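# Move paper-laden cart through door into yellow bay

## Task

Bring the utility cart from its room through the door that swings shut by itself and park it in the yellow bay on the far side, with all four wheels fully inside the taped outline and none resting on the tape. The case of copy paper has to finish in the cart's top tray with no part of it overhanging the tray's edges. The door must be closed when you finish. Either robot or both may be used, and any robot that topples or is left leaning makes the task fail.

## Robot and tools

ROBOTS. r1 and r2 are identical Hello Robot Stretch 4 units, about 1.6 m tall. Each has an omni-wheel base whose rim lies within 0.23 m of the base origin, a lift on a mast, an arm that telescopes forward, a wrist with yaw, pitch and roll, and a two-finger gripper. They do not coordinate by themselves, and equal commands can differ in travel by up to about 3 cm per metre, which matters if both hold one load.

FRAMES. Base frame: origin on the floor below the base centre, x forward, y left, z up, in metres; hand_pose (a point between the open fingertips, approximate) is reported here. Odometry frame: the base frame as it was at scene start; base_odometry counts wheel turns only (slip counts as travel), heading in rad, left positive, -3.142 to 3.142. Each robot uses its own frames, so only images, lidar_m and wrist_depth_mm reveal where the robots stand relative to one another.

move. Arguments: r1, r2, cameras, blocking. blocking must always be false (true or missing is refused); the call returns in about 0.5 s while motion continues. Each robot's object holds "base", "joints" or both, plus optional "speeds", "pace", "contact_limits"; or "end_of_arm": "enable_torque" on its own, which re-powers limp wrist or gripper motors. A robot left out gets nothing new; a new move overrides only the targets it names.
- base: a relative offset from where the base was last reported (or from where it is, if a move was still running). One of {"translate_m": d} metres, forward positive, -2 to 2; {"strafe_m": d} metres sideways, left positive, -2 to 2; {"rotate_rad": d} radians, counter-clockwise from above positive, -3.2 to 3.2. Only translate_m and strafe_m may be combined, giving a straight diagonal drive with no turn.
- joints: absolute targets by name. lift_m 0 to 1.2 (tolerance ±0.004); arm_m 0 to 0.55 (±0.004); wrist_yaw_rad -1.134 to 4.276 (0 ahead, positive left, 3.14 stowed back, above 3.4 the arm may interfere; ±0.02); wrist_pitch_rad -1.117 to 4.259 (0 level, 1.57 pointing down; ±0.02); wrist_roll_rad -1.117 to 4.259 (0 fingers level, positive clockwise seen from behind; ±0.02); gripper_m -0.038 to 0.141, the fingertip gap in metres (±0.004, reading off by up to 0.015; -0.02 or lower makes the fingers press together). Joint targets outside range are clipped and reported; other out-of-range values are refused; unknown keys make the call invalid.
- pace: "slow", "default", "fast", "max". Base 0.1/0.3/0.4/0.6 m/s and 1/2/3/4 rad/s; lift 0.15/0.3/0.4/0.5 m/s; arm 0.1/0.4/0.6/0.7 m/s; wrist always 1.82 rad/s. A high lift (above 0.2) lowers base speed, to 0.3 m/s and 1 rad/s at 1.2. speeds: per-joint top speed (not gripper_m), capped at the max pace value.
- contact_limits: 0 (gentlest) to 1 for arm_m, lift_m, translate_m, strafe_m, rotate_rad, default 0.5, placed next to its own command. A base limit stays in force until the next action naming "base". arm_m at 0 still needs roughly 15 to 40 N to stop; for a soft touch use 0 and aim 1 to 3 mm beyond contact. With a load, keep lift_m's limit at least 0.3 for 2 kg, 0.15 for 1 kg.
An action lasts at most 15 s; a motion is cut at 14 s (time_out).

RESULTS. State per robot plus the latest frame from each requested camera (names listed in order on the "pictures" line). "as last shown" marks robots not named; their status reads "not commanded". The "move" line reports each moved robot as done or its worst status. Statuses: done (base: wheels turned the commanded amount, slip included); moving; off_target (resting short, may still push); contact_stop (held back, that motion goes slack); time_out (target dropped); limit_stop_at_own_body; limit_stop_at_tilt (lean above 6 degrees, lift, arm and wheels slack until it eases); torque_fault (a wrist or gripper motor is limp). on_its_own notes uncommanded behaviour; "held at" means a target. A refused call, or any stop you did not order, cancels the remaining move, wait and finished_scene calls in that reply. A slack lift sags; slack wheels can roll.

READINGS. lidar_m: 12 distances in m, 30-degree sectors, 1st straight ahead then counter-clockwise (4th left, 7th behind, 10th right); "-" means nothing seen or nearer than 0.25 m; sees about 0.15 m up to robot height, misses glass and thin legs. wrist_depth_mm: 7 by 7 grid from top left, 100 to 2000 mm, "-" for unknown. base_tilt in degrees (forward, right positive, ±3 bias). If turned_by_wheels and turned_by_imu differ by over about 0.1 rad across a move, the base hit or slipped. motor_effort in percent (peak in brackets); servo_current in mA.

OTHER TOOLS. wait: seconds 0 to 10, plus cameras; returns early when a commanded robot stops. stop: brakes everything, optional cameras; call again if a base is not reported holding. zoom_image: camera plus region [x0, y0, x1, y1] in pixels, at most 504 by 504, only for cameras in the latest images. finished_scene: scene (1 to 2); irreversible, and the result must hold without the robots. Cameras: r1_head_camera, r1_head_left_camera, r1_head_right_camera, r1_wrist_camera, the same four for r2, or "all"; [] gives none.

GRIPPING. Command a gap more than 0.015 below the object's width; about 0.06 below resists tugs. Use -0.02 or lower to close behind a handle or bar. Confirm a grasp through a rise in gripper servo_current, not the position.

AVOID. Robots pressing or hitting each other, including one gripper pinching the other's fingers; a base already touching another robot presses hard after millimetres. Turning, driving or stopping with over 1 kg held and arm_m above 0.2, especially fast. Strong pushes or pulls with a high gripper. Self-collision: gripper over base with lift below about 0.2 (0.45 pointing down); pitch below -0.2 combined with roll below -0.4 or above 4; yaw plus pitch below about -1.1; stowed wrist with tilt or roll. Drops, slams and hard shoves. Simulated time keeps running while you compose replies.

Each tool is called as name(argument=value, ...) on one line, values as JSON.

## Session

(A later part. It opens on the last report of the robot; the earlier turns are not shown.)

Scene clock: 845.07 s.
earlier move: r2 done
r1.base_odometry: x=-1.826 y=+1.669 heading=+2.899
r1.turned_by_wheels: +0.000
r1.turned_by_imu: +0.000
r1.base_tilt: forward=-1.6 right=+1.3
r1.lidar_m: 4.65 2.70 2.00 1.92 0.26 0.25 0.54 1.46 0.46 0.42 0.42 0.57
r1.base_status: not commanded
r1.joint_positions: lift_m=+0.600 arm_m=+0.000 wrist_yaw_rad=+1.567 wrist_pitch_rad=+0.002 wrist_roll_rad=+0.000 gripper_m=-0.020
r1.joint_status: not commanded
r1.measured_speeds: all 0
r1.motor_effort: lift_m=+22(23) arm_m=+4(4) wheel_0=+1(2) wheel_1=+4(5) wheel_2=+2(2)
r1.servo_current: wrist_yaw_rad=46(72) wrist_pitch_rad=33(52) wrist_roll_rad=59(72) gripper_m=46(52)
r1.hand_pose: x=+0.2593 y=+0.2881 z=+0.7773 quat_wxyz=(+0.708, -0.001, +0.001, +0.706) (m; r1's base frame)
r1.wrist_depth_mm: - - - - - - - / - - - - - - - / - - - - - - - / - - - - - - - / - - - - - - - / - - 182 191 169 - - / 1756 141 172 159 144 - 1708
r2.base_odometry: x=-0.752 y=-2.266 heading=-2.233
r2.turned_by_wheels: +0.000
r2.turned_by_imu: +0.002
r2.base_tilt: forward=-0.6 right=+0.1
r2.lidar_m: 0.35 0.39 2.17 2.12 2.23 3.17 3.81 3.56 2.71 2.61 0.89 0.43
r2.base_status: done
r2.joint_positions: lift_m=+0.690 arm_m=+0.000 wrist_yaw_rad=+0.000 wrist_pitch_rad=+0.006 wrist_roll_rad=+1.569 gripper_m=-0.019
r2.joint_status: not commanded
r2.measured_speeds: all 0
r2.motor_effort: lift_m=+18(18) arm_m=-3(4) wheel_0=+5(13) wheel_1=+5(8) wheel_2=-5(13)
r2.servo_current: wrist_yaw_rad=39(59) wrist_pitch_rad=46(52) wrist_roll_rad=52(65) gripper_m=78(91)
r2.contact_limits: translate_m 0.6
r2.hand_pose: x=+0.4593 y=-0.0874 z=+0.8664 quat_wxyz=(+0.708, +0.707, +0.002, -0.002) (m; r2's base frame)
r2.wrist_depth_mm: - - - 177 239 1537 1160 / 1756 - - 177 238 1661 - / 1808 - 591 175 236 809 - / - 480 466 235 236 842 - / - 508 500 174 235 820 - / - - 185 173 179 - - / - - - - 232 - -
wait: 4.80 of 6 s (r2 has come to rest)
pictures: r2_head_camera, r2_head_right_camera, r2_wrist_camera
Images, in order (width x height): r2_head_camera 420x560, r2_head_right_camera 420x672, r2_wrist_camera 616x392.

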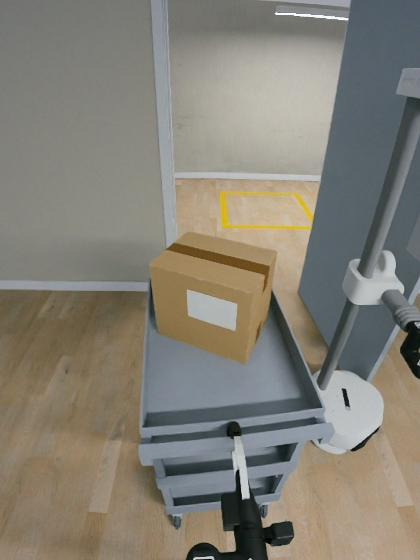

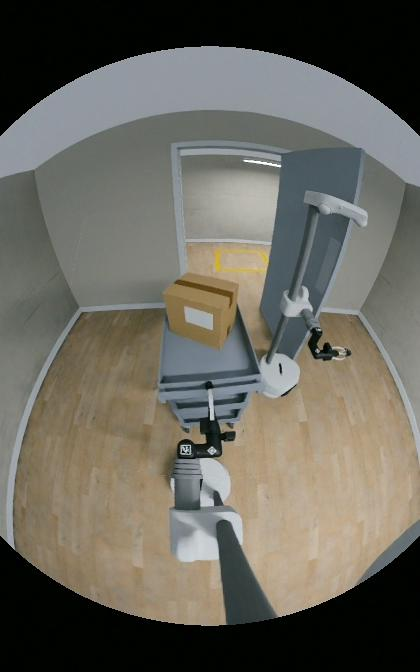

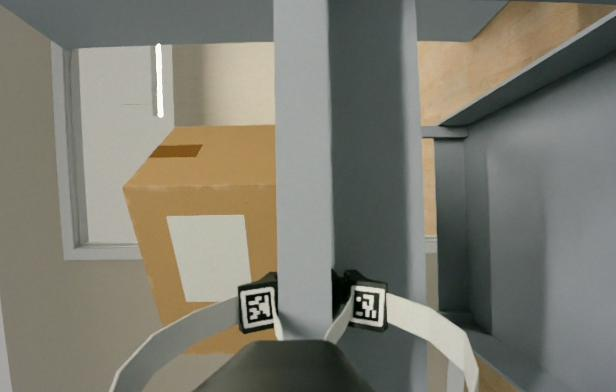

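move(r2={"base":{"translate_m":0.35,"strafe_m":-0.03},"pace":"slow","contact_limits":{"translate_m":0.7}}, blocking=false, cameras=[])

wait(seconds=6, cameras=["r2_head_camera","r2_wrist_camera","r2_head_left_camera"])

Scene clock: 869.17 s.
move: r2 moving
r1: as last shown
r1.lidar_m: 4.66 2.68 2.00 1.92 0.27 0.25 0.53 1.46 0.43 0.41 0.43 0.57
r1.motor_effort: lift_m=+22(23) arm_m=+4(4) wheel_0=+1(2) wheel_1=+5(5) wheel_2=+2(2)
r1.servo_current: wrist_yaw_rad=33(72) wrist_pitch_rad=39(46) wrist_roll_rad=46(59) gripper_m=39(46)
r1.wrist_depth_mm: - - - - - - - / - - - - - - - / - - - - - - - / - - - - - - - / - - - - - - - / - - 182 191 169 - - / 1808 141 172 159 144 - 1661
r2.base_odometry: x=-0.761 y=-2.275 heading=-2.232
r2.turned_by_wheels: +0.000
r2.turned_by_imu: +0.001
r2.base_tilt: forward=-0.7 right=+0.0
r2.lidar_m: 0.39 0.40 2.19 2.11 2.23 3.19 3.83 3.58 2.71 2.62 0.93 0.43
r2.base_status: translate_m moving; strafe_m moving
r2.joint_positions: lift_m=+0.690 arm_m=+0.000 wrist_yaw_rad=+0.000 wrist_pitch_rad=+0.006 wrist_roll_rad=+1.569 gripper_m=-0.019
r2.joint_status: not commanded
r2.measured_speeds: translate_m=+0.049 strafe_m=-0.004 rotate_rad=-0.002 lift_m=+0.000 arm_m=+0.000 wrist_yaw_rad=+0.000 wrist_pitch_rad=+0.000 wrist_roll_rad=+0.000
r2.motor_effort: lift_m=+18(18) arm_m=-3(3) wheel_0=+9(10) wheel_1=+6(8) wheel_2=-11(12)
r2.servo_current: wrist_yaw_rad=59(59) wrist_pitch_rad=46(52) wrist_roll_rad=52(52) gripper_m=78(85)
r2.contact_limits: translate_m 0.7
r2.hand_pose: x=+0.4593 y=-0.0874 z=+0.8664 quat_wxyz=(+0.708, +0.707, +0.002, -0.002) (m; r2's base frame)
r2.wrist_depth_mm: - - - 178 239 1537 1138 / 1708 - - 177 237 1661 - / 1756 - 597 175 237 809 - / - 488 466 235 235 831 - / - 504 500 174 234 842 - / - - 186 172 180 - - / - - - - 231 - -
pictures: none
No camera images: "cameras" was empty.

Scene clock: 873.47 s.
earlier move: r2 done
r1.base_odometry: x=-1.826 y=+1.669 heading=+2.899
r1.turned_by_wheels: +0.000
r1.turned_by_imu: +0.000
r1.base_tilt: forward=-1.6 right=+1.3
r1.lidar_m: 4.64 2.70 1.97 1.92 0.29 0.25 0.53 0.68 0.42 0.34 0.37 0.69
r1.base_status: not commanded
r1.joint_positions: lift_m=+0.600 arm_m=+0.000 wrist_yaw_rad=+1.567 wrist_pitch_rad=+0.002 wrist_roll_rad=+0.000 gripper_m=-0.020
r1.joint_status: not commanded
r1.measured_speeds: all 0
r1.motor_effort: lift_m=+22(23) arm_m=+4(4) wheel_0=+1(2) wheel_1=+4(5) wheel_2=+2(2)
r1.servo_current: wrist_yaw_rad=59(72) wrist_pitch_rad=39(59) wrist_roll_rad=59(72) gripper_m=39(52)
r1.hand_pose: x=+0.2593 y=+0.2881 z=+0.7773 quat_wxyz=(+0.708, -0.001, +0.001, +0.706) (m; r1's base frame)
r1.wrist_depth_mm: - - - - - - - / - - - - - - - / - - - - - - - / - - - - - - - / - - - - - - - / - - 182 190 169 - - / 1756 141 172 160 144 - 1661
r2.base_odometry: x=-0.991 y=-2.524 heading=-2.232
r2.turned_by_wheels: +0.000
r2.turned_by_imu: +0.000
r2.base_tilt: forward=-0.7 right=+0.1
r2.lidar_m: 0.36 0.37 2.20 2.13 2.28 3.25 4.23 3.54 2.70 1.03 0.66 0.44
r2.base_status: done
r2.joint_positions: lift_m=+0.690 arm_m=+0.000 wrist_yaw_rad=+0.000 wrist_pitch_rad=+0.006 wrist_roll_rad=+1.569 gripper_m=-0.019
r2.joint_status: not commanded
r2.measured_speeds: all 0
r2.motor_effort: lift_m=+18(18) arm_m=-3(4) wheel_0=+5(13) wheel_1=+4(8) wheel_2=-7(13)
r2.servo_current: wrist_yaw_rad=52(59) wrist_pitch_rad=46(52) wrist_roll_rad=52(59) gripper_m=78(91)
r2.contact_limits: translate_m 0.7
r2.hand_pose: x=+0.4593 y=-0.0874 z=+0.8664 quat_wxyz=(+0.708, +0.707, +0.002, -0.002) (m; r2's base frame)
r2.wrist_depth_mm: - - - 193 260 1499 1138 / - - - 190 252 1661 500 / - - - 184 246 809 - / - - 492 180 240 842 - / - 496 480 177 236 820 - / - 508 185 172 181 - - / - 122 549 - 228 - -
wait: 4.30 of 6 s (r2 has come to rest)
pictures: r2_head_camera, r2_head_left_camera, r2_wrist_camera
Images, in order (width x height): r2_head_camera 420x560, r2_head_left_camera 420x672, r2_wrist_camera 616x392.

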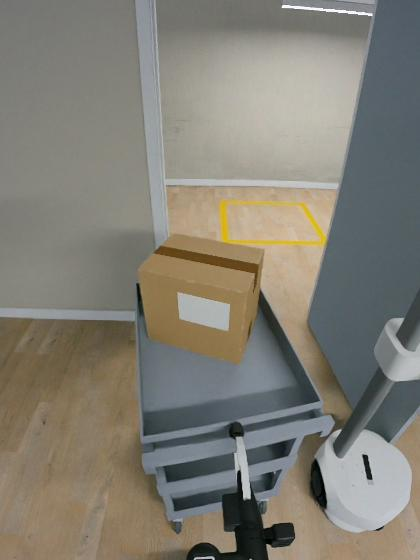

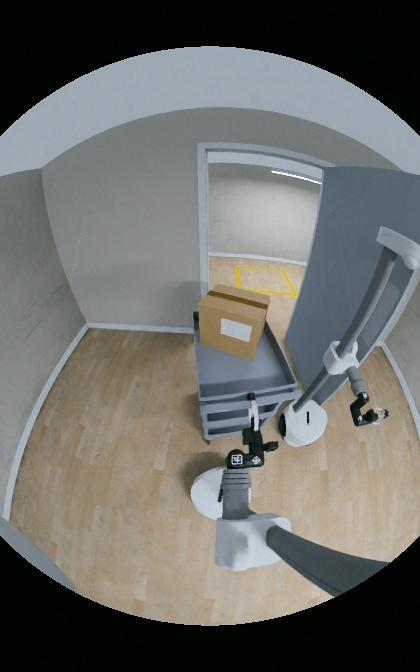

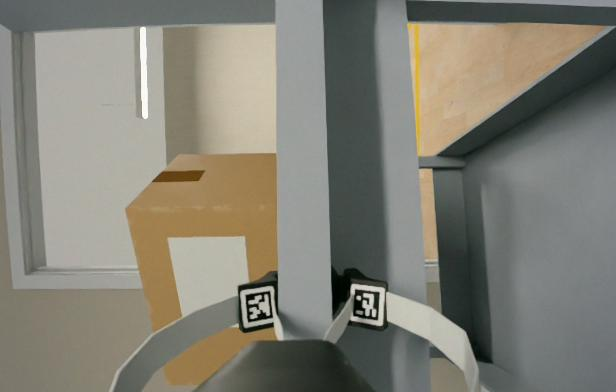

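move(r2={"base":{"translate_m":-0.6,"strafe_m":-0.13},"pace":"slow","contact_limits":{"translate_m":0.7}}, blocking=false, cameras=[])

wait(seconds=9, cameras=["r2_head_camera","r2_wrist_camera"])

Scene clock: 889.03 s.
move: r2 moving
r1: as last shown
r1.lidar_m: 4.64 2.69 1.99 1.92 0.29 0.25 0.55 0.67 0.42 0.35 0.35 0.69
r1.motor_effort: lift_m=+23(23) arm_m=+4(4) wheel_0=+1(1) wheel_1=+5(5) wheel_2=+2(2)
r1.servo_current: wrist_yaw_rad=46(72) wrist_pitch_rad=39(46) wrist_roll_rad=52(72) gripper_m=39(46)
r1.wrist_depth_mm: - - - - - - - / - - - - - - - / - - - - - - - / - - - - - - - / - - - - - - - / - - 182 191 170 - - / 1756 141 172 159 143 - 1756
r2.base_odometry: x=-0.986 y=-2.513 heading=-2.233
r2.turned_by_wheels: +0.000
r2.turned_by_imu: +0.000
r2.base_tilt: forward=-0.6 right=+0.1
r2.lidar_m: 0.35 0.39 2.19 2.15 2.25 3.20 4.18 3.52 2.68 2.61 0.67 0.45
r2.base_status: translate_m moving; strafe_m moving
r2.joint_positions: lift_m=+0.690 arm_m=+0.000 wrist_yaw_rad=+0.000 wrist_pitch_rad=+0.006 wrist_roll_rad=+1.569 gripper_m=-0.019
r2.joint_status: not commanded
r2.measured_speeds: translate_m=-0.048 strafe_m=-0.010 rotate_rad=+0.000 lift_m=+0.000 arm_m=+0.000 wrist_yaw_rad=+0.000 wrist_pitch_rad=+0.000 wrist_roll_rad=+0.000
r2.motor_effort: lift_m=+18(18) arm_m=-3(4) wheel_0=-7(10) wheel_1=-6(8) wheel_2=+9(11)
r2.servo_current: wrist_yaw_rad=46(52) wrist_pitch_rad=46(52) wrist_roll_rad=46(59) gripper_m=91(91)
r2.contact_limits: translate_m 0.7
r2.hand_pose: x=+0.4593 y=-0.0874 z=+0.8664 quat_wxyz=(+0.708, +0.707, +0.002, -0.002) (m; r2's base frame)
r2.wrist_depth_mm: - - - 191 256 1537 1138 / - - - 189 252 1661 492 / - - - 184 245 809 - / - - 477 180 241 842 - / 1499 500 477 177 236 842 - / - 508 185 172 180 - - / - 122 554 - 227 - -
pictures: none
No camera images: "cameras" was empty.

Scene clock: 895.93 s.
earlier move: r2 done
r1.base_odometry: x=-1.826 y=+1.669 heading=+2.899
r1.turned_by_wheels: +0.000
r1.turned_by_imu: +0.000
r1.base_tilt: forward=-1.6 right=+1.3
r1.lidar_m: 4.65 2.68 1.98 1.92 0.29 0.25 0.51 1.46 1.67 0.28 0.25 0.31
r1.base_status: not commanded
r1.joint_positions: lift_m=+0.600 arm_m=+0.000 wrist_yaw_rad=+1.567 wrist_pitch_rad=+0.002 wrist_roll_rad=+0.000 gripper_m=-0.020
r1.joint_status: not commanded
r1.measured_speeds: all 0
r1.motor_effort: lift_m=+22(23) arm_m=+4(4) wheel_0=+1(2) wheel_1=+5(5) wheel_2=+2(2)
r1.servo_current: wrist_yaw_rad=59(78) wrist_pitch_rad=46(52) wrist_roll_rad=65(78) gripper_m=46(52)
r1.hand_pose: x=+0.2593 y=+0.2881 z=+0.7773 quat_wxyz=(+0.708, -0.001, +0.001, +0.706) (m; r1's base frame)
r1.wrist_depth_mm: - - - - - - - / - - - - - - - / - - - - - - - / - - - - - - - / - - - - - - - / - - 182 191 170 - - / 1756 141 172 160 143 - 1756
r2.base_odometry: x=-0.725 y=-1.971 heading=-2.233
r2.turned_by_wheels: +0.000
r2.turned_by_imu: +0.001
r2.base_tilt: forward=-0.6 right=+0.0
r2.lidar_m: 0.40 0.41 2.34 2.28 2.44 3.45 3.54 3.33 2.53 2.42 1.23 0.44
r2.base_status: done
r2.joint_positions: lift_m=+0.690 arm_m=+0.000 wrist_yaw_rad=+0.002 wrist_pitch_rad=+0.006 wrist_roll_rad=+1.569 gripper_m=-0.019
r2.joint_status: not commanded
r2.measured_speeds: all 0
r2.motor_effort: lift_m=+18(18) arm_m=-3(4) wheel_0=-5(10) wheel_1=-5(9) wheel_2=+5(14)
r2.servo_current: wrist_yaw_rad=46(65) wrist_pitch_rad=52(59) wrist_roll_rad=46(72) gripper_m=78(91)
r2.contact_limits: translate_m 0.7
r2.hand_pose: x=+0.4594 y=-0.0869 z=+0.8664 quat_wxyz=(+0.708, +0.707, +0.003, -0.002) (m; r2's base frame)
r2.wrist_depth_mm: - - - 167 228 - 891 / - 960 946 168 229 960 - / - - 508 170 229 831 - / - 484 466 231 232 842 - / - - 512 172 232 842 - / - - 185 172 178 - - / - - - - - 1537 -
wait: 6.90 of 9 s (r2 has come to rest)
pictures: r2_head_camera, r2_wrist_camera
Images, in order (width x height): r2_head_camera 420x560, r2_wrist_camera 616x392.

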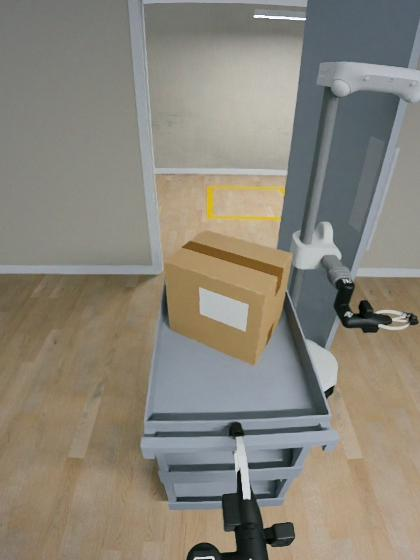

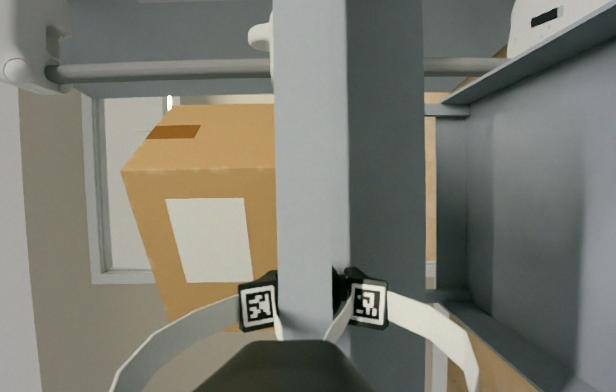

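move(r2={"base":{"translate_m":0.4,"strafe_m":0.02},"pace":"slow","contact_limits":{"translate_m":0.7}}, blocking=false, cameras=[])

wait(seconds=9, cameras=["r2_head_camera","r2_wrist_camera"])

Scene clock: 906.30 s.
move: r2 moving
r1: as last shown
r1.lidar_m: 4.65 2.67 1.98 1.90 0.27 0.25 0.52 1.48 1.69 0.25 0.25 0.33
r1.motor_effort: lift_m=+22(23) arm_m=+4(4) wheel_0=+0(1) wheel_1=+5(5) wheel_2=+2(2)
r1.servo_current: wrist_yaw_rad=65(65) wrist_pitch_rad=46(46) wrist_roll_rad=33(59) gripper_m=39(52)
r1.wrist_depth_mm: - - - - - - - / - - - - - - - / - - - - - - - / - - - - - - - / - - - - - - - / - - 182 191 169 - - / 1808 142 172 159 143 - 1708
r2.base_odometry: x=-0.732 y=-1.980 heading=-2.232
r2.turned_by_wheels: +0.000
r2.turned_by_imu: +0.001
r2.base_tilt: forward=-0.6 right=+0.1
r2.lidar_m: 0.39 0.42 2.36 2.28 2.42 3.46 3.58 3.32 2.54 2.45 1.19 0.41
r2.base_status: translate_m moving; strafe_m moving
r2.joint_positions: lift_m=+0.690 arm_m=+0.000 wrist_yaw_rad=+0.000 wrist_pitch_rad=+0.006 wrist_roll_rad=+1.569 gripper_m=-0.019
r2.joint_status: not commanded
r2.measured_speeds: translate_m=+0.049 strafe_m=+0.003 rotate_rad=-0.001 lift_m=+0.000 arm_m=+0.000 wrist_yaw_rad=+0.000 wrist_pitch_rad=+0.000 wrist_roll_rad=+0.000
r2.motor_effort: lift_m=+18(18) arm_m=-3(3) wheel_0=+7(9) wheel_1=+8(8) wheel_2=-11(12)
r2.servo_current: wrist_yaw_rad=39(59) wrist_pitch_rad=46(52) wrist_roll_rad=52(52) gripper_m=72(85)
r2.contact_limits: translate_m 0.7
r2.hand_pose: x=+0.4593 y=-0.0873 z=+0.8664 quat_wxyz=(+0.708, +0.707, +0.002, -0.002) (m; r2's base frame)
r2.wrist_depth_mm: - - - 168 228 - 904 / - 946 946 169 229 946 - / - - 517 170 230 820 - / - 477 466 230 232 831 - / - - 521 171 231 831 - / - - 185 172 179 - - / - - - - - 1618 -
pictures: none
No camera images: "cameras" was empty.

Scene clock: 911.10 s.
earlier move: r2 done
r1.base_odometry: x=-1.826 y=+1.669 heading=+2.899
r1.turned_by_wheels: +0.000
r1.turned_by_imu: +0.000
r1.base_tilt: forward=-1.6 right=+1.2
r1.lidar_m: 4.67 2.68 1.99 1.92 0.28 0.25 0.52 0.36 0.25 0.25 0.25 0.32
r1.base_status: not commanded
r1.joint_positions: lift_m=+0.600 arm_m=+0.000 wrist_yaw_rad=+1.567 wrist_pitch_rad=+0.002 wrist_roll_rad=+0.000 gripper_m=-0.020
r1.joint_status: not commanded
r1.measured_speeds: all 0
r1.motor_effort: lift_m=+22(23) arm_m=+4(4) wheel_0=+1(2) wheel_1=+5(5) wheel_2=+2(2)
r1.servo_current: wrist_yaw_rad=52(72) wrist_pitch_rad=39(52) wrist_roll_rad=59(65) gripper_m=46(52)
r1.hand_pose: x=+0.2593 y=+0.2881 z=+0.7773 quat_wxyz=(+0.708, -0.001, +0.001, +0.706) (m; r1's base frame)
r1.wrist_depth_mm: - - - - - - - / - - - - - - - / - - - - - - - / - - - - - - - / - - - - - - - / - - 183 191 170 - - / 1756 141 172 160 143 - 1708
r2.base_odometry: x=-0.955 y=-2.298 heading=-2.233
r2.turned_by_wheels: +0.000
r2.turned_by_imu: -0.001
r2.base_tilt: forward=-0.7 right=+0.1
r2.lidar_m: 0.40 0.42 2.31 2.27 2.35 3.36 3.99 3.40 2.54 2.50 0.72 0.43
r2.base_status: done
r2.joint_positions: lift_m=+0.690 arm_m=+0.000 wrist_yaw_rad=-0.002 wrist_pitch_rad=+0.006 wrist_roll_rad=+1.569 gripper_m=-0.019
r2.joint_status: not commanded
r2.measured_speeds: all 0
r2.motor_effort: lift_m=+18(18) arm_m=-3(3) wheel_0=+1(12) wheel_1=+4(9) wheel_2=-7(13)
r2.servo_current: wrist_yaw_rad=46(59) wrist_pitch_rad=46(52) wrist_roll_rad=33(59) gripper_m=85(91)
r2.contact_limits: translate_m 0.7
r2.hand_pose: x=+0.4591 y=-0.0880 z=+0.8664 quat_wxyz=(+0.708, +0.707, +0.001, -0.003) (m; r2's base frame)
r2.wrist_depth_mm: - - - 169 229 - 1138 / - - - 170 230 715 - / - - 512 170 230 820 - / 1661 480 466 231 231 842 - / 1708 - 517 172 232 831 - / - - 185 171 180 - - / - - - - 235 1537 -
wait: 4.80 of 9 s (r2 has come to rest)
pictures: r2_head_camera, r2_wrist_camera
Images, in order (width x height): r2_head_camera 420x560, r2_wrist_camera 616x392.

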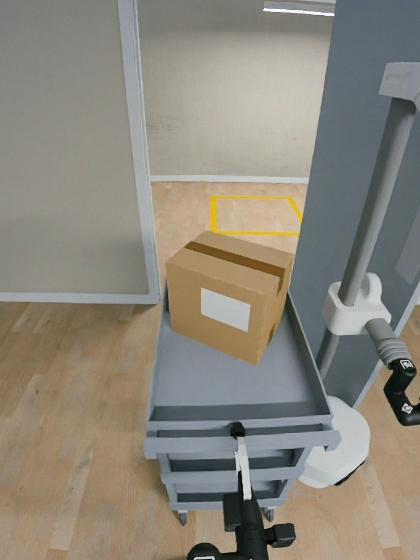

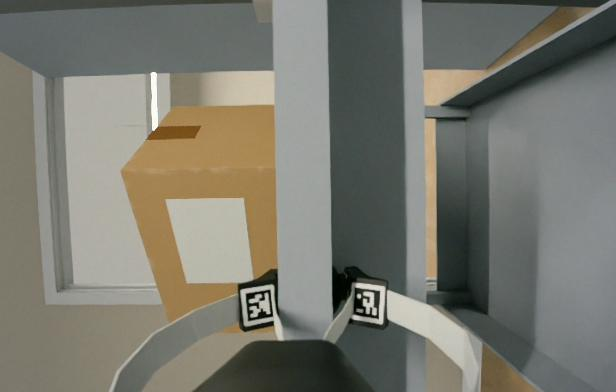

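move(r2={"base":{"translate_m":0.4,"strafe_m":0.02},"pace":"slow","contact_limits":{"translate_m":0.7}}, blocking=false, cameras=[])

wait(seconds=9, cameras=["r2_head_camera","r2_wrist_camera"])

Scene clock: 916.80 s.
move: r2 moving
r1: as last shown
r1.base_tilt: forward=-1.6 right=+1.3
r1.lidar_m: 4.64 2.67 2.00 1.93 0.28 0.26 0.56 0.35 0.25 0.25 0.25 0.36
r1.motor_effort: lift_m=+22(22) arm_m=+4(4) wheel_0=+1(1) wheel_1=+5(5) wheel_2=+2(2)
r1.servo_current: wrist_yaw_rad=39(59) wrist_pitch_rad=39(46) wrist_roll_rad=46(65) gripper_m=46(46)
r1.wrist_depth_mm: - - - - - - - / - - - - - - - / - - - - - - - / - - - - - - - / - - - - - - - / - - 183 191 169 - - / 1756 141 172 159 143 - 1708
r2.base_odometry: x=-0.962 y=-2.308 heading=-2.233
r2.turned_by_wheels: +0.000
r2.turned_by_imu: +0.000
r2.base_tilt: forward=-0.6 right=+0.1
r2.lidar_m: 0.39 0.43 2.31 2.24 2.40 3.35 4.01 3.38 2.57 2.50 0.73 0.44
r2.base_status: translate_m moving; strafe_m moving
r2.joint_positions: lift_m=+0.690 arm_m=+0.000 wrist_yaw_rad=-0.002 wrist_pitch_rad=+0.006 wrist_roll_rad=+1.569 gripper_m=-0.019
r2.joint_status: not commanded
r2.measured_speeds: translate_m=+0.049 strafe_m=+0.002 rotate_rad=+0.002 lift_m=+0.000 arm_m=+0.000 wrist_yaw_rad=+0.000 wrist_pitch_rad=+0.000 wrist_roll_rad=+0.000
r2.motor_effort: lift_m=+18(18) arm_m=-2(3) wheel_0=+7(7) wheel_1=+6(7) wheel_2=-13(13)
r2.servo_current: wrist_yaw_rad=52(52) wrist_pitch_rad=52(59) wrist_roll_rad=39(65) gripper_m=78(78)
r2.contact_limits: translate_m 0.7
r2.hand_pose: x=+0.4591 y=-0.0880 z=+0.8664 quat_wxyz=(+0.708, +0.707, +0.001, -0.003) (m; r2's base frame)
r2.wrist_depth_mm: - - - 168 229 - 1078 / - - - 169 229 723 - / - - 517 170 230 831 - / - 484 462 231 231 842 - / 1661 - 517 171 231 831 - / - - 186 171 179 - - / - - - - 235 1576 -
pictures: none
No camera images: "cameras" was empty.

Scene clock: 921.60 s.
earlier move: r2 done
r1.base_odometry: x=-1.826 y=+1.669 heading=+2.899
r1.turned_by_wheels: +0.000
r1.turned_by_imu: +0.000
r1.base_tilt: forward=-1.6 right=+1.3
r1.lidar_m: 4.66 2.68 2.00 1.92 0.27 0.25 0.53 0.32 0.26 0.25 0.45 0.61
r1.base_status: not commanded
r1.joint_positions: lift_m=+0.600 arm_m=+0.000 wrist_yaw_rad=+1.567 wrist_pitch_rad=+0.002 wrist_roll_rad=+0.000 gripper_m=-0.020
r1.joint_status: not commanded
r1.measured_speeds: all 0
r1.motor_effort: lift_m=+22(23) arm_m=+4(4) wheel_0=+1(2) wheel_1=+4(5) wheel_2=+2(2)
r1.servo_current: wrist_yaw_rad=52(65) wrist_pitch_rad=33(52) wrist_roll_rad=46(72) gripper_m=46(52)
r1.hand_pose: x=+0.2593 y=+0.2881 z=+0.7773 quat_wxyz=(+0.708, -0.001, +0.001, +0.706) (m; r1's base frame)
r1.wrist_depth_mm: - - - - - - - / - - - - - - - / - - - - - - - / - - - - - - - / - - - - - - - / - - 182 191 169 - - / 1756 141 173 160 144 - 1708
r2.base_odometry: x=-1.185 y=-2.626 heading=-2.233
r2.turned_by_wheels: +0.000
r2.turned_by_imu: +0.000
r2.base_tilt: forward=-0.6 right=+0.1
r2.lidar_m: 0.42 0.49 2.26 2.22 2.35 3.28 - 3.42 2.62 0.56 0.48 0.41
r2.base_status: done
r2.joint_positions: lift_m=+0.690 arm_m=+0.000 wrist_yaw_rad=-0.002 wrist_pitch_rad=+0.006 wrist_roll_rad=+1.569 gripper_m=-0.019
r2.joint_status: not commanded
r2.measured_speeds: all 0
r2.motor_effort: lift_m=+18(18) arm_m=-2(3) wheel_0=+2(9) wheel_1=+5(8) wheel_2=-7(15)
r2.servo_current: wrist_yaw_rad=46(65) wrist_pitch_rad=52(59) wrist_roll_rad=52(65) gripper_m=78(85)
r2.contact_limits: translate_m 0.7
r2.hand_pose: x=+0.4591 y=-0.0880 z=+0.8664 quat_wxyz=(+0.708, +0.707, +0.001, -0.003) (m; r2's base frame)
r2.wrist_depth_mm: - - 569 139 195 - - / - 517 469 146 203 - - / - 445 439 151 211 - - / - - 512 158 219 - - / - - 609 164 229 - - / - - 185 170 181 544 - / - - - - - - 477
wait: 4.80 of 9 s (r2 has come to rest)
pictures: r2_head_camera, r2_wrist_camera
Images, in order (width x height): r2_head_camera 420x560, r2_wrist_camera 616x392.

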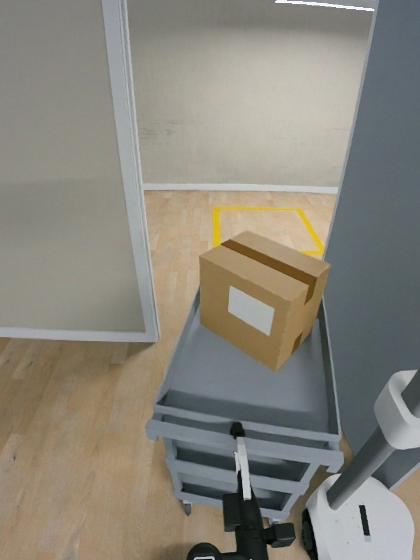

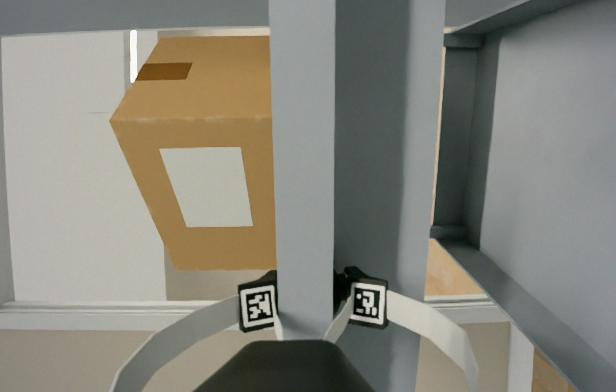

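move(r2={"base":{"translate_m":0.3,"strafe_m":-0.09},"pace":"slow","contact_limits":{"translate_m":0.7}}, blocking=false, cameras=[])

wait(seconds=9, cameras=["r2_head_camera","r2_wrist_camera","r2_head_right_camera"])

Scene clock: 929.93 s.
move: r2 moving
r1: as last shown
r1.lidar_m: 4.66 2.66 1.95 1.91 0.25 0.25 0.54 0.32 0.25 0.27 0.44 0.60
r1.motor_effort: lift_m=+22(23) arm_m=+4(4) wheel_0=+1(1) wheel_1=+5(5) wheel_2=+2(2)
r1.servo_current: wrist_yaw_rad=59(59) wrist_pitch_rad=46(46) wrist_roll_rad=39(65) gripper_m=39(46)
r1.wrist_depth_mm: - - - - - - - / - - - - - - - / - - - - - - - / - - - - - - - / - - - - - - - / - - 182 191 169 - - / 1808 141 172 159 144 - 1708
r2.base_odometry: x=-1.195 y=-2.633 heading=-2.233
r2.turned_by_wheels: +0.000
r2.turned_by_imu: +0.001
r2.base_tilt: forward=-0.7 right=+0.0
r2.lidar_m: 0.41 0.45 2.22 2.17 2.36 3.30 - 3.44 2.61 0.56 0.48 0.37
r2.base_status: translate_m moving; strafe_m moving
r2.joint_positions: lift_m=+0.690 arm_m=+0.000 wrist_yaw_rad=-0.002 wrist_pitch_rad=+0.006 wrist_roll_rad=+1.569 gripper_m=-0.019
r2.joint_status: not commanded
r2.measured_speeds: translate_m=+0.049 strafe_m=-0.014 rotate_rad=-0.001 lift_m=+0.000 arm_m=+0.000 wrist_yaw_rad=+0.000 wrist_pitch_rad=+0.000 wrist_roll_rad=+0.000
r2.motor_effort: lift_m=+18(18) arm_m=-2(2) wheel_0=+8(10) wheel_1=+6(7) wheel_2=-12(13)
r2.servo_current: wrist_yaw_rad=52(52) wrist_pitch_rad=46(52) wrist_roll_rad=46(52) gripper_m=78(85)
r2.contact_limits: translate_m 0.7
r2.hand_pose: x=+0.4591 y=-0.0880 z=+0.8664 quat_wxyz=(+0.708, +0.707, +0.001, -0.003) (m; r2's base frame)
r2.wrist_depth_mm: - - 559 138 194 - - / - 512 466 144 202 - - / - 445 442 150 210 - - / - - 512 156 219 - - / - - 603 164 229 - - / - - 185 169 178 554 525 / - - - - - - 477
pictures: none
No camera images: "cameras" was empty.

Scene clock: 933.80 s.
earlier move: r2 done
r1.base_odometry: x=-1.826 y=+1.669 heading=+2.899
r1.turned_by_wheels: +0.000
r1.turned_by_imu: +0.000
r1.base_tilt: forward=-1.6 right=+1.3
r1.lidar_m: 4.65 2.66 1.99 1.91 0.30 0.25 0.54 0.36 0.36 0.28 0.33 4.14
r1.base_status: not commanded
r1.joint_positions: lift_m=+0.600 arm_m=+0.000 wrist_yaw_rad=+1.567 wrist_pitch_rad=+0.002 wrist_roll_rad=+0.000 gripper_m=-0.020
r1.joint_status: not commanded
r1.measured_speeds: all 0
r1.motor_effort: lift_m=+22(23) arm_m=+4(4) wheel_0=+1(2) wheel_1=+4(5) wheel_2=+2(2)
r1.servo_current: wrist_yaw_rad=52(65) wrist_pitch_rad=39(52) wrist_roll_rad=52(65) gripper_m=39(52)
r1.hand_pose: x=+0.2593 y=+0.2881 z=+0.7773 quat_wxyz=(+0.708, -0.001, +0.001, +0.706) (m; r1's base frame)
r1.wrist_depth_mm: - - - - - - - / - - - - - - - / - - - - - - - / - - - - - - - / - - - - - - - / - - 182 191 169 - - / 1808 142 172 160 143 - 1756
r2.base_odometry: x=-1.440 y=-2.807 heading=-2.232
r2.turned_by_wheels: +0.000
r2.turned_by_imu: +0.002
r2.base_tilt: forward=-0.7 right=+0.0
r2.lidar_m: 0.42 0.49 1.81 2.28 2.43 3.45 - 3.36 0.40 0.32 0.31 0.42
r2.base_status: done
r2.joint_positions: lift_m=+0.690 arm_m=+0.000 wrist_yaw_rad=+0.000 wrist_pitch_rad=+0.006 wrist_roll_rad=+1.569 gripper_m=-0.019
r2.joint_status: not commanded
r2.measured_speeds: all 0
r2.motor_effort: lift_m=+18(18) arm_m=-2(2) wheel_0=+7(14) wheel_1=+4(7) wheel_2=-5(13)
r2.servo_current: wrist_yaw_rad=65(65) wrist_pitch_rad=46(52) wrist_roll_rad=46(59) gripper_m=78(91)
r2.contact_limits: translate_m 0.7
r2.hand_pose: x=+0.4593 y=-0.0874 z=+0.8664 quat_wxyz=(+0.708, +0.707, +0.002, -0.002) (m; r2's base frame)
r2.wrist_depth_mm: - - 564 135 190 - - / - 473 455 141 199 - - / - 452 442 147 208 - - / - - 512 155 217 - - / - - 621 162 228 - - / - - 186 169 178 1576 - / - 140 - - - - 452
wait: 3.87 of 9 s (r2 has come to rest)
pictures: r2_head_camera, r2_head_right_camera, r2_wrist_camera
Images, in order (width x height): r2_head_camera 420x560, r2_head_right_camera 420x672, r2_wrist_camera 616x392.

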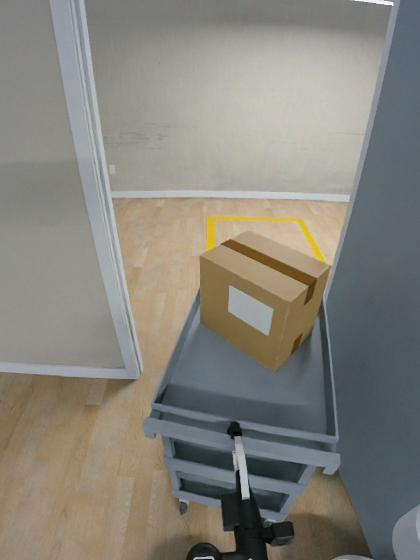

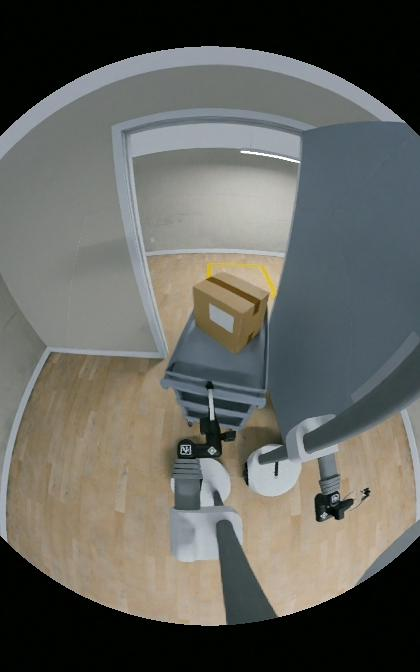

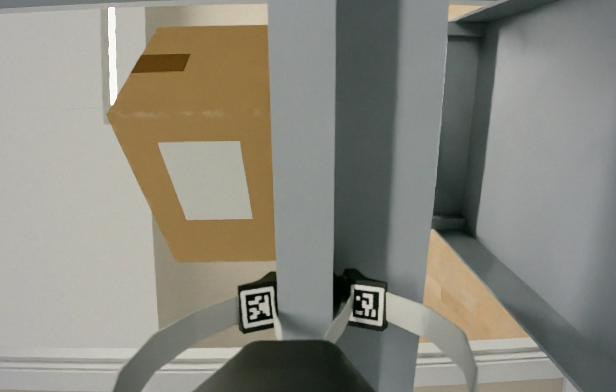

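move(r2={"base":{"translate_m":-0.4,"strafe_m":0.13},"pace":"slow","contact_limits":{"translate_m":0.7}}, blocking=false, cameras=[])

wait(seconds=9, cameras=["r2_head_camera","r2_wrist_camera"])

Scene clock: 968.23 s.
move: r2 moving
r1: as last shown
r1.lidar_m: 4.66 2.68 1.99 1.92 0.28 0.25 0.52 0.36 0.38 0.28 0.33 4.13
r1.motor_effort: lift_m=+22(22) arm_m=+4(4) wheel_0=+1(1) wheel_1=+4(5) wheel_2=+2(2)
r1.servo_current: wrist_yaw_rad=46(59) wrist_pitch_rad=39(46) wrist_roll_rad=33(65) gripper_m=46(46)
r1.wrist_depth_mm: - - - - - - - / - - - - - - - / - - - - - - - / - - - - - - - / - - - - - - - / - - 183 191 170 - - / 1756 141 173 159 143 - 1756
r2.base_odometry: x=-1.429 y=-2.800 heading=-2.233
r2.turned_by_wheels: +0.000
r2.turned_by_imu: +0.000
r2.base_tilt: forward=-0.7 right=+0.1
r2.lidar_m: 0.42 0.48 1.81 2.29 2.44 3.44 - 3.34 0.44 0.29 0.35 0.42
r2.base_status: translate_m moving; strafe_m moving
r2.joint_positions: lift_m=+0.690 arm_m=+0.000 wrist_yaw_rad=+0.000 wrist_pitch_rad=+0.006 wrist_roll_rad=+1.569 gripper_m=-0.019
r2.joint_status: not commanded
r2.measured_speeds: translate_m=-0.049 strafe_m=+0.015 rotate_rad=+0.003 lift_m=+0.000 arm_m=+0.000 wrist_yaw_rad=+0.000 wrist_pitch_rad=+0.000 wrist_roll_rad=+0.000
r2.motor_effort: lift_m=+18(18) arm_m=-1(1) wheel_0=-9(9) wheel_1=-6(7) wheel_2=+12(12)
r2.servo_current: wrist_yaw_rad=46(52) wrist_pitch_rad=46(52) wrist_roll_rad=39(52) gripper_m=85(85)
r2.contact_limits: translate_m 0.7
r2.hand_pose: x=+0.4593 y=-0.0874 z=+0.8664 quat_wxyz=(+0.708, +0.707, +0.002, -0.002) (m; r2's base frame)
r2.wrist_depth_mm: - - 564 135 191 - - / - 473 455 141 199 - - / - 452 442 148 209 - - / - - 512 155 218 - - / - - 621 163 228 - - / - - 185 169 180 1618 - / - 140 - - - - 452
pictures: none
No camera images: "cameras" was empty.

Scene clock: 973.17 s.
earlier move: r2 done
r1.base_odometry: x=-1.826 y=+1.669 heading=+2.899
r1.turned_by_wheels: +0.000
r1.turned_by_imu: +0.000
r1.base_tilt: forward=-1.6 right=+1.3
r1.lidar_m: 4.65 2.66 1.99 1.90 0.28 0.25 0.55 0.34 0.28 0.27 0.33 0.61
r1.base_status: not commanded
r1.joint_positions: lift_m=+0.600 arm_m=+0.000 wrist_yaw_rad=+1.567 wrist_pitch_rad=+0.002 wrist_roll_rad=+0.000 gripper_m=-0.020
r1.joint_status: not commanded
r1.measured_speeds: all 0
r1.motor_effort: lift_m=+22(23) arm_m=+4(4) wheel_0=+1(2) wheel_1=+4(5) wheel_2=+2(2)
r1.servo_current: wrist_yaw_rad=46(65) wrist_pitch_rad=39(52) wrist_roll_rad=46(65) gripper_m=46(46)
r1.hand_pose: x=+0.2593 y=+0.2881 z=+0.7773 quat_wxyz=(+0.708, -0.001, +0.001, +0.706) (m; r1's base frame)
r1.wrist_depth_mm: - - - - - - - / - - - - - - - / - - - - - - - / - - - - - - - / - - - - - - - / - - 182 191 169 - - / 1756 141 172 159 143 - 1708
r2.base_odometry: x=-1.092 y=-2.572 heading=-2.233
r2.turned_by_wheels: +0.000
r2.turned_by_imu: +0.000
r2.base_tilt: forward=-0.7 right=+0.0
r2.lidar_m: 0.40 0.46 2.22 2.16 2.31 3.26 - 3.49 2.61 0.66 0.57 0.39
r2.base_status: done
r2.joint_positions: lift_m=+0.690 arm_m=+0.000 wrist_yaw_rad=+0.000 wrist_pitch_rad=+0.006 wrist_roll_rad=+1.569 gripper_m=-0.019
r2.joint_status: not commanded
r2.measured_speeds: all 0
r2.motor_effort: lift_m=+18(18) arm_m=+0(1) wheel_0=-2(13) wheel_1=-5(8) wheel_2=+7(12)
r2.servo_current: wrist_yaw_rad=52(65) wrist_pitch_rad=46(52) wrist_roll_rad=46(65) gripper_m=78(91)
r2.contact_limits: translate_m 0.7
r2.hand_pose: x=+0.4593 y=-0.0874 z=+0.8664 quat_wxyz=(+0.708, +0.707, +0.002, -0.002) (m; r2's base frame)
r2.wrist_depth_mm: - - 525 133 189 - - / - 462 452 140 198 - - / - 452 442 147 208 - - / - - 517 154 217 - - / - - 627 162 227 - - / - - 181 169 180 603 - / - - - - - 1397 466
wait: 4.93 of 9 s (r2 has come to rest)
pictures: r2_head_camera, r2_wrist_camera
Images, in order (width x height): r2_head_camera 420x560, r2_wrist_camera 616x392.

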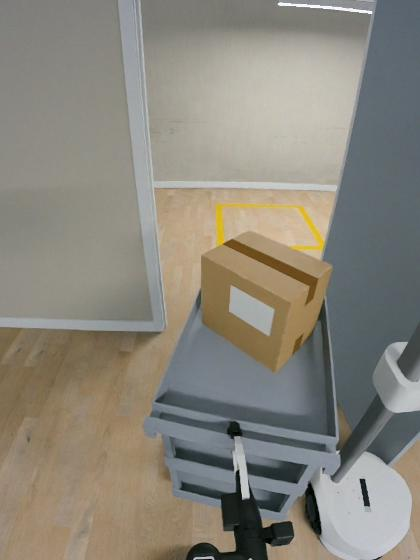

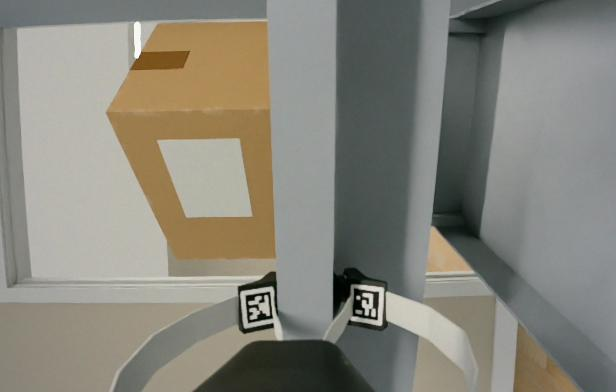

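move(r2={"base":{"translate_m":-0.5,"strafe_m":0.16},"pace":"slow","contact_limits":{"translate_m":0.7}}, blocking=false, cameras=[])

wait(seconds=9, cameras=[])

move(r2={"base":{"strafe_m":-0.19},"pace":"slow","contact_limits":{"strafe_m":0.7}}, blocking=false, cameras=[])

wait(seconds=9, cameras=["r2_head_camera","r2_wrist_camera"])

Scene clock: 982.40 s.
move: r2 moving
r1: as last shown
r1.base_tilt: forward=-1.6 right=+1.2
r1.lidar_m: 4.65 2.66 1.99 1.92 0.27 0.25 0.54 0.34 0.28 0.28 0.33 0.61
r1.motor_effort: lift_m=+22(23) arm_m=+4(4) wheel_0=+1(1) wheel_1=+5(5) wheel_2=+2(2)
r1.servo_current: wrist_yaw_rad=46(59) wrist_pitch_rad=39(46) wrist_roll_rad=33(78) gripper_m=46(59)
r1.wrist_depth_mm: - - - - - - - / - - - - - - - / - - - - - - - / - - - - - - - / - - - - - - - / - - 183 191 170 - - / 1756 141 172 160 144 - 1708
r2.base_odometry: x=-1.081 y=-2.564 heading=-2.232
r2.turned_by_wheels: +0.000
r2.turned_by_imu: +0.001
r2.base_tilt: forward=-0.7 right=+0.1
r2.lidar_m: 0.40 0.46 2.23 2.17 2.30 3.27 - 3.49 2.64 0.69 0.57 0.40
r2.base_status: translate_m moving; strafe_m moving
r2.joint_positions: lift_m=+0.690 arm_m=+0.000 wrist_yaw_rad=+0.000 wrist_pitch_rad=+0.006 wrist_roll_rad=+1.569 gripper_m=-0.019
r2.joint_status: not commanded
r2.measured_speeds: translate_m=-0.049 strafe_m=+0.016 rotate_rad=+0.001 lift_m=+0.000 arm_m=+0.000 wrist_yaw_rad=+0.000 wrist_pitch_rad=+0.000 wrist_roll_rad=+0.000
r2.motor_effort: lift_m=+18(18) arm_m=+0(1) wheel_0=-7(9) wheel_1=-7(7) wheel_2=+13(13)
r2.servo_current: wrist_yaw_rad=46(59) wrist_pitch_rad=52(52) wrist_roll_rad=46(52) gripper_m=78(85)
r2.contact_limits: translate_m 0.7
r2.hand_pose: x=+0.4593 y=-0.0874 z=+0.8664 quat_wxyz=(+0.708, +0.707, +0.002, -0.002) (m; r2's base frame)
r2.wrist_depth_mm: - - 525 133 190 - - / - 462 445 140 198 - - / - 452 442 147 207 - - / - - 521 155 217 - - / - - 627 163 227 - - / - - 181 169 180 603 - / - - - - - 1430 466
pictures: none
No camera images: "cameras" was empty.

Scene clock: 988.37 s.
earlier move: r2 done
r1.base_odometry: x=-1.826 y=+1.669 heading=+2.899
r1.turned_by_wheels: +0.000
r1.turned_by_imu: +0.000
r1.base_tilt: forward=-1.6 right=+1.3
r1.lidar_m: 4.66 2.67 2.00 1.92 0.31 0.25 0.56 1.45 1.67 0.32 0.37 0.63
r1.base_status: not commanded
r1.joint_positions: lift_m=+0.600 arm_m=+0.000 wrist_yaw_rad=+1.567 wrist_pitch_rad=+0.002 wrist_roll_rad=+0.000 gripper_m=-0.020
r1.joint_status: not commanded
r1.measured_speeds: all 0
r1.motor_effort: lift_m=+22(23) arm_m=+4(4) wheel_0=+1(2) wheel_1=+5(5) wheel_2=+2(2)
r1.servo_current: wrist_yaw_rad=46(78) wrist_pitch_rad=46(52) wrist_roll_rad=59(78) gripper_m=39(59)
r1.hand_pose: x=+0.2593 y=+0.2881 z=+0.7773 quat_wxyz=(+0.708, -0.001, +0.001, +0.706) (m; r1's base frame)
r1.wrist_depth_mm: - - - - - - - / - - - - - - - / - - - - - - - / - - - - - - - / - - - - - - - / - - 182 191 169 - - / 1808 142 172 160 143 - 1661
r2.base_odometry: x=-0.658 y=-2.276 heading=-2.233
r2.turned_by_wheels: +0.000
r2.turned_by_imu: +0.000
r2.base_tilt: forward=-0.7 right=+0.1
r2.lidar_m: 0.41 0.47 2.12 2.02 2.16 3.03 3.78 3.70 2.77 2.69 1.02 0.40
r2.base_status: done
r2.joint_positions: lift_m=+0.690 arm_m=+0.000 wrist_yaw_rad=+0.001 wrist_pitch_rad=+0.006 wrist_roll_rad=+1.569 gripper_m=-0.019
r2.joint_status: not commanded
r2.measured_speeds: all 0
r2.motor_effort: lift_m=+18(18) arm_m=+1(1) wheel_0=-4(10) wheel_1=-5(7) wheel_2=+4(13)
r2.servo_current: wrist_yaw_rad=52(59) wrist_pitch_rad=46(59) wrist_roll_rad=46(65) gripper_m=78(91)
r2.contact_limits: translate_m 0.7
r2.hand_pose: x=+0.4594 y=-0.0872 z=+0.8664 quat_wxyz=(+0.708, +0.707, +0.003, -0.002) (m; r2's base frame)
r2.wrist_depth_mm: - - 564 138 195 - - / - 512 469 144 202 - - / - 445 439 150 211 - - / 1808 - 508 157 220 - - / - - 603 163 229 - - / - - 181 169 179 1464 525 / - - - - - 1537 473
wait: 5.97 of 9 s (r2 has come to rest)
pictures: none
No camera images: "cameras" was empty.

Scene clock: 988.87 s.
move: r2 moving
r1: as last shown
r1.lidar_m: 4.65 2.67 1.99 1.90 0.29 0.25 0.51 1.45 1.67 0.33 0.37 0.59
r1.motor_effort: lift_m=+22(23) arm_m=+4(4) wheel_0=+1(1) wheel_1=+4(5) wheel_2=+2(2)
r1.servo_current: wrist_yaw_rad=33(65) wrist_pitch_rad=39(46) wrist_roll_rad=33(72) gripper_m=39(46)
r1.wrist_depth_mm: - - - - - - - / - - - - - - - / - - - - - - - / - - - - - - - / - - - - - - - / - - 182 191 170 - - / 1756 141 172 160 143 - 1708
r2.base_odometry: x=-0.670 y=-2.267 heading=-2.233
r2.turned_by_wheels: +0.000
r2.turned_by_imu: +0.001
r2.base_tilt: forward=-0.7 right=+0.0
r2.lidar_m: 0.41 0.48 2.08 2.06 2.19 3.08 3.78 3.66 2.76 2.68 1.00 0.41
r2.base_status: strafe_m moving
r2.joint_positions: lift_m=+0.690 arm_m=+0.000 wrist_yaw_rad=+0.002 wrist_pitch_rad=+0.006 wrist_roll_rad=+1.569 gripper_m=-0.019
r2.joint_status: not commanded
r2.measured_speeds: translate_m=+0.000 strafe_m=-0.056 rotate_rad=-0.002 lift_m=+0.000 arm_m=+0.000 wrist_yaw_rad=+0.002 wrist_pitch_rad=+0.000 wrist_roll_rad=+0.000
r2.motor_effort: lift_m=+18(18) arm_m=+1(2) wheel_0=+12(15) wheel_1=-8(8) wheel_2=+1(3)
r2.servo_current: wrist_yaw_rad=52(59) wrist_pitch_rad=46(52) wrist_roll_rad=46(52) gripper_m=78(85)
r2.contact_limits: strafe_m 0.7
r2.hand_pose: x=+0.4594 y=-0.0869 z=+0.8664 quat_wxyz=(+0.708, +0.707, +0.003, -0.002) (m; r2's base frame)
r2.wrist_depth_mm: - - 564 138 195 - - / - 517 473 144 202 - - / - 449 439 150 210 - - / 1756 - 508 157 219 - - / - - 603 163 228 - - / - - 181 169 179 564 - / - - - - - 1576 480
pictures: none
No camera images: "cameras" was empty.

Scene clock: 991.40 s.
earlier move: r2 done
r1.base_odometry: x=-1.826 y=+1.669 heading=+2.899
r1.turned_by_wheels: +0.000
r1.turned_by_imu: +0.000
r1.base_tilt: forward=-1.6 right=+1.3
r1.lidar_m: 4.66 2.64 1.99 1.91 0.29 0.25 0.55 1.46 0.29 0.28 0.31 0.42
r1.base_status: not commanded
r1.joint_positions: lift_m=+0.600 arm_m=+0.000 wrist_yaw_rad=+1.567 wrist_pitch_rad=+0.002 wrist_roll_rad=+0.000 gripper_m=-0.020
r1.joint_status: not commanded
r1.measured_speeds: all 0
r1.motor_effort: lift_m=+22(23) arm_m=+4(4) wheel_0=+1(2) wheel_1=+4(5) wheel_2=+2(2)
r1.servo_current: wrist_yaw_rad=52(72) wrist_pitch_rad=46(52) wrist_roll_rad=46(72) gripper_m=39(52)
r1.hand_pose: x=+0.2593 y=+0.2881 z=+0.7773 quat_wxyz=(+0.708, -0.001, +0.001, +0.706) (m; r1's base frame)
r1.wrist_depth_mm: - - - - - - - / - - - - - - - / - - - - - - - / - - - - - - - / - - - - - - - / - - 182 191 170 - - / 1808 141 172 160 144 - 1756
r2.base_odometry: x=-0.808 y=-2.159 heading=-2.233
r2.turned_by_wheels: +0.000
r2.turned_by_imu: +0.001
r2.base_tilt: forward=-0.6 right=+0.1
r2.lidar_m: 0.36 0.42 2.30 2.23 2.37 3.38 3.78 3.40 2.59 2.51 0.93 0.43
r2.base_status: done
r2.joint_positions: lift_m=+0.690 arm_m=+0.000 wrist_yaw_rad=+0.003 wrist_pitch_rad=+0.006 wrist_roll_rad=+1.569 gripper_m=-0.019
r2.joint_status: not commanded
r2.measured_speeds: all 0
r2.motor_effort: lift_m=+18(18) arm_m=+2(2) wheel_0=+6(15) wheel_1=-3(9) wheel_2=+0(3)
r2.servo_current: wrist_yaw_rad=46(59) wrist_pitch_rad=46(52) wrist_roll_rad=46(59) gripper_m=85(85)
r2.contact_limits: strafe_m 0.7
r2.hand_pose: x=+0.4595 y=-0.0867 z=+0.8664 quat_wxyz=(+0.708, +0.707, +0.003, -0.001) (m; r2's base frame)
r2.wrist_depth_mm: 768 759 759 171 233 778 820 / - - - 171 232 1430 - / - - 535 172 233 820 - / - 480 462 231 232 842 - / - 530 512 172 233 842 - / - - 186 172 179 - - / - - - - 234 1537 -
wait: 2.53 of 9 s (r2 has come to rest)
pictures: r2_head_camera, r2_wrist_camera
Images, in order (width x height): r2_head_camera 420x560, r2_wrist_camera 616x392.

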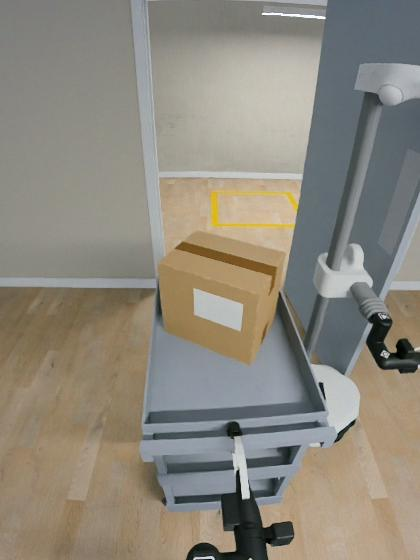

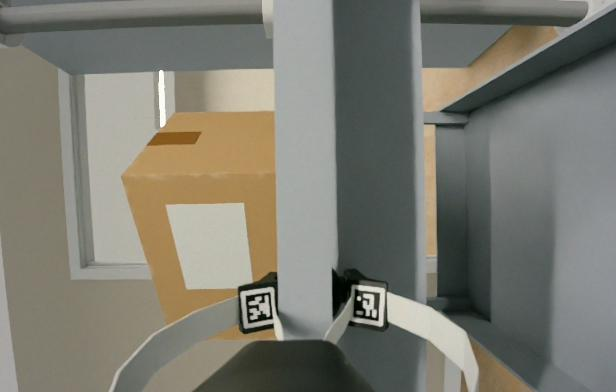

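move(r2={"base":{"translate_m":0.45},"pace":"slow","contact_limits":{"translate_m":0.7}}, blocking=false, cameras=[])

wait(seconds=9, cameras=["r2_head_camera"])

Scene clock: 999.80 s.
move: r2 moving
r1: as last shown
r1.base_tilt: forward=-1.6 right=+1.2
r1.lidar_m: 4.66 2.66 1.98 1.93 0.29 0.25 0.50 1.48 0.29 0.29 0.29 0.42
r1.motor_effort: lift_m=+22(22) arm_m=+4(4) wheel_0=+1(1) wheel_1=+4(5) wheel_2=+2(2)
r1.servo_current: wrist_yaw_rad=46(59) wrist_pitch_rad=39(46) wrist_roll_rad=52(59) gripper_m=39(52)
r1.wrist_depth_mm: - - - - - - - / - - - - - - - / - - - - - - - / - - - - - - - / - - - - - - - / - - 182 191 170 - - / 1756 141 173 159 143 - 1708
r2.base_odometry: x=-0.815 y=-2.169 heading=-2.233
r2.turned_by_wheels: +0.000
r2.turned_by_imu: +0.000
r2.base_tilt: forward=-0.7 right=+0.1
r2.lidar_m: 0.38 0.38 2.28 2.23 2.39 3.41 3.81 3.41 2.58 2.51 0.87 0.42
r2.base_status: translate_m moving
r2.joint_positions: lift_m=+0.690 arm_m=+0.000 wrist_yaw_rad=+0.001 wrist_pitch_rad=+0.006 wrist_roll_rad=+1.569 gripper_m=-0.019
r2.joint_status: not commanded
r2.measured_speeds: translate_m=+0.048 strafe_m=+0.000 rotate_rad=-0.002 lift_m=+0.000 arm_m=+0.000 wrist_yaw_rad=-0.002 wrist_pitch_rad=+0.000 wrist_roll_rad=+0.000
r2.motor_effort: lift_m=+18(18) arm_m=+2(2) wheel_0=+6(12) wheel_1=+7(8) wheel_2=-14(14)
r2.servo_current: wrist_yaw_rad=46(52) wrist_pitch_rad=46(52) wrist_roll_rad=46(65) gripper_m=78(85)
r2.contact_limits: translate_m 0.7
r2.hand_pose: x=+0.4593 y=-0.0872 z=+0.8664 quat_wxyz=(+0.708, +0.707, +0.003, -0.002) (m; r2's base frame)
r2.wrist_depth_mm: 741 768 750 173 234 798 798 / - - - 172 233 1430 - / - - 554 172 234 820 - / - 477 462 232 234 831 - / 1808 - 504 172 233 831 - / - - 185 172 180 - - / - - - - 232 - -
pictures: none
No camera images: "cameras" was empty.

Scene clock: 1005.07 s.
earlier move: r2 done
r1.base_odometry: x=-1.826 y=+1.669 heading=+2.899
r1.turned_by_wheels: +0.000
r1.turned_by_imu: +0.000
r1.base_tilt: forward=-1.6 right=+1.2
r1.lidar_m: 4.65 2.66 1.99 1.92 0.27 0.25 0.52 0.34 0.26 0.25 0.28 0.58
r1.base_status: not commanded
r1.joint_positions: lift_m=+0.600 arm_m=+0.000 wrist_yaw_rad=+1.567 wrist_pitch_rad=+0.002 wrist_roll_rad=+0.000 gripper_m=-0.020
r1.joint_status: not commanded
r1.measured_speeds: all 0
r1.motor_effort: lift_m=+22(23) arm_m=+4(4) wheel_0=+1(2) wheel_1=+4(5) wheel_2=+2(2)
r1.servo_current: wrist_yaw_rad=52(78) wrist_pitch_rad=46(52) wrist_roll_rad=59(65) gripper_m=39(52)
r1.hand_pose: x=+0.2593 y=+0.2881 z=+0.7773 quat_wxyz=(+0.708, -0.001, +0.001, +0.706) (m; r1's base frame)
r1.wrist_depth_mm: - - - - - - - / - - - - - - - / - - - - - - - / - - - - - - - / - - - - - - - / - - 181 192 170 - - / 1808 141 172 160 143 - 1708
r2.base_odometry: x=-1.084 y=-2.514 heading=-2.232
r2.turned_by_wheels: +0.000
r2.turned_by_imu: +0.000
r2.base_tilt: forward=-0.6 right=+0.1
r2.lidar_m: 0.40 0.48 2.27 2.19 2.32 3.29 - 3.43 2.61 2.51 0.56 0.41
r2.base_status: done
r2.joint_positions: lift_m=+0.690 arm_m=+0.000 wrist_yaw_rad=-0.002 wrist_pitch_rad=+0.006 wrist_roll_rad=+1.569 gripper_m=-0.019
r2.joint_status: not commanded
r2.measured_speeds: all 0
r2.motor_effort: lift_m=+18(18) arm_m=+3(3) wheel_0=+4(12) wheel_1=+5(8) wheel_2=-6(15)
r2.servo_current: wrist_yaw_rad=46(59) wrist_pitch_rad=52(52) wrist_roll_rad=46(65) gripper_m=85(85)
r2.contact_limits: translate_m 0.7
r2.hand_pose: x=+0.4591 y=-0.0880 z=+0.8664 quat_wxyz=(+0.708, +0.707, +0.002, -0.003) (m; r2's base frame)
r2.wrist_depth_mm: - - - 149 205 - - / - - 525 154 211 - - / - 449 445 157 217 809 - / - - 488 163 223 831 - / - - 564 167 229 - - / - - 183 171 179 - - / - - - - 242 1430 480
wait: 5.27 of 9 s (r2 has come to rest)
pictures: r2_head_camera
Images, in order (width x height): r2_head_camera 420x560.

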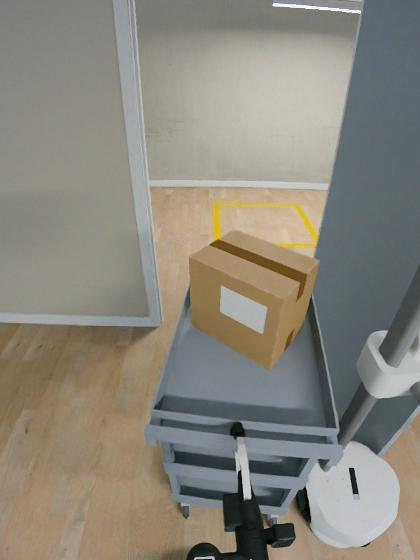

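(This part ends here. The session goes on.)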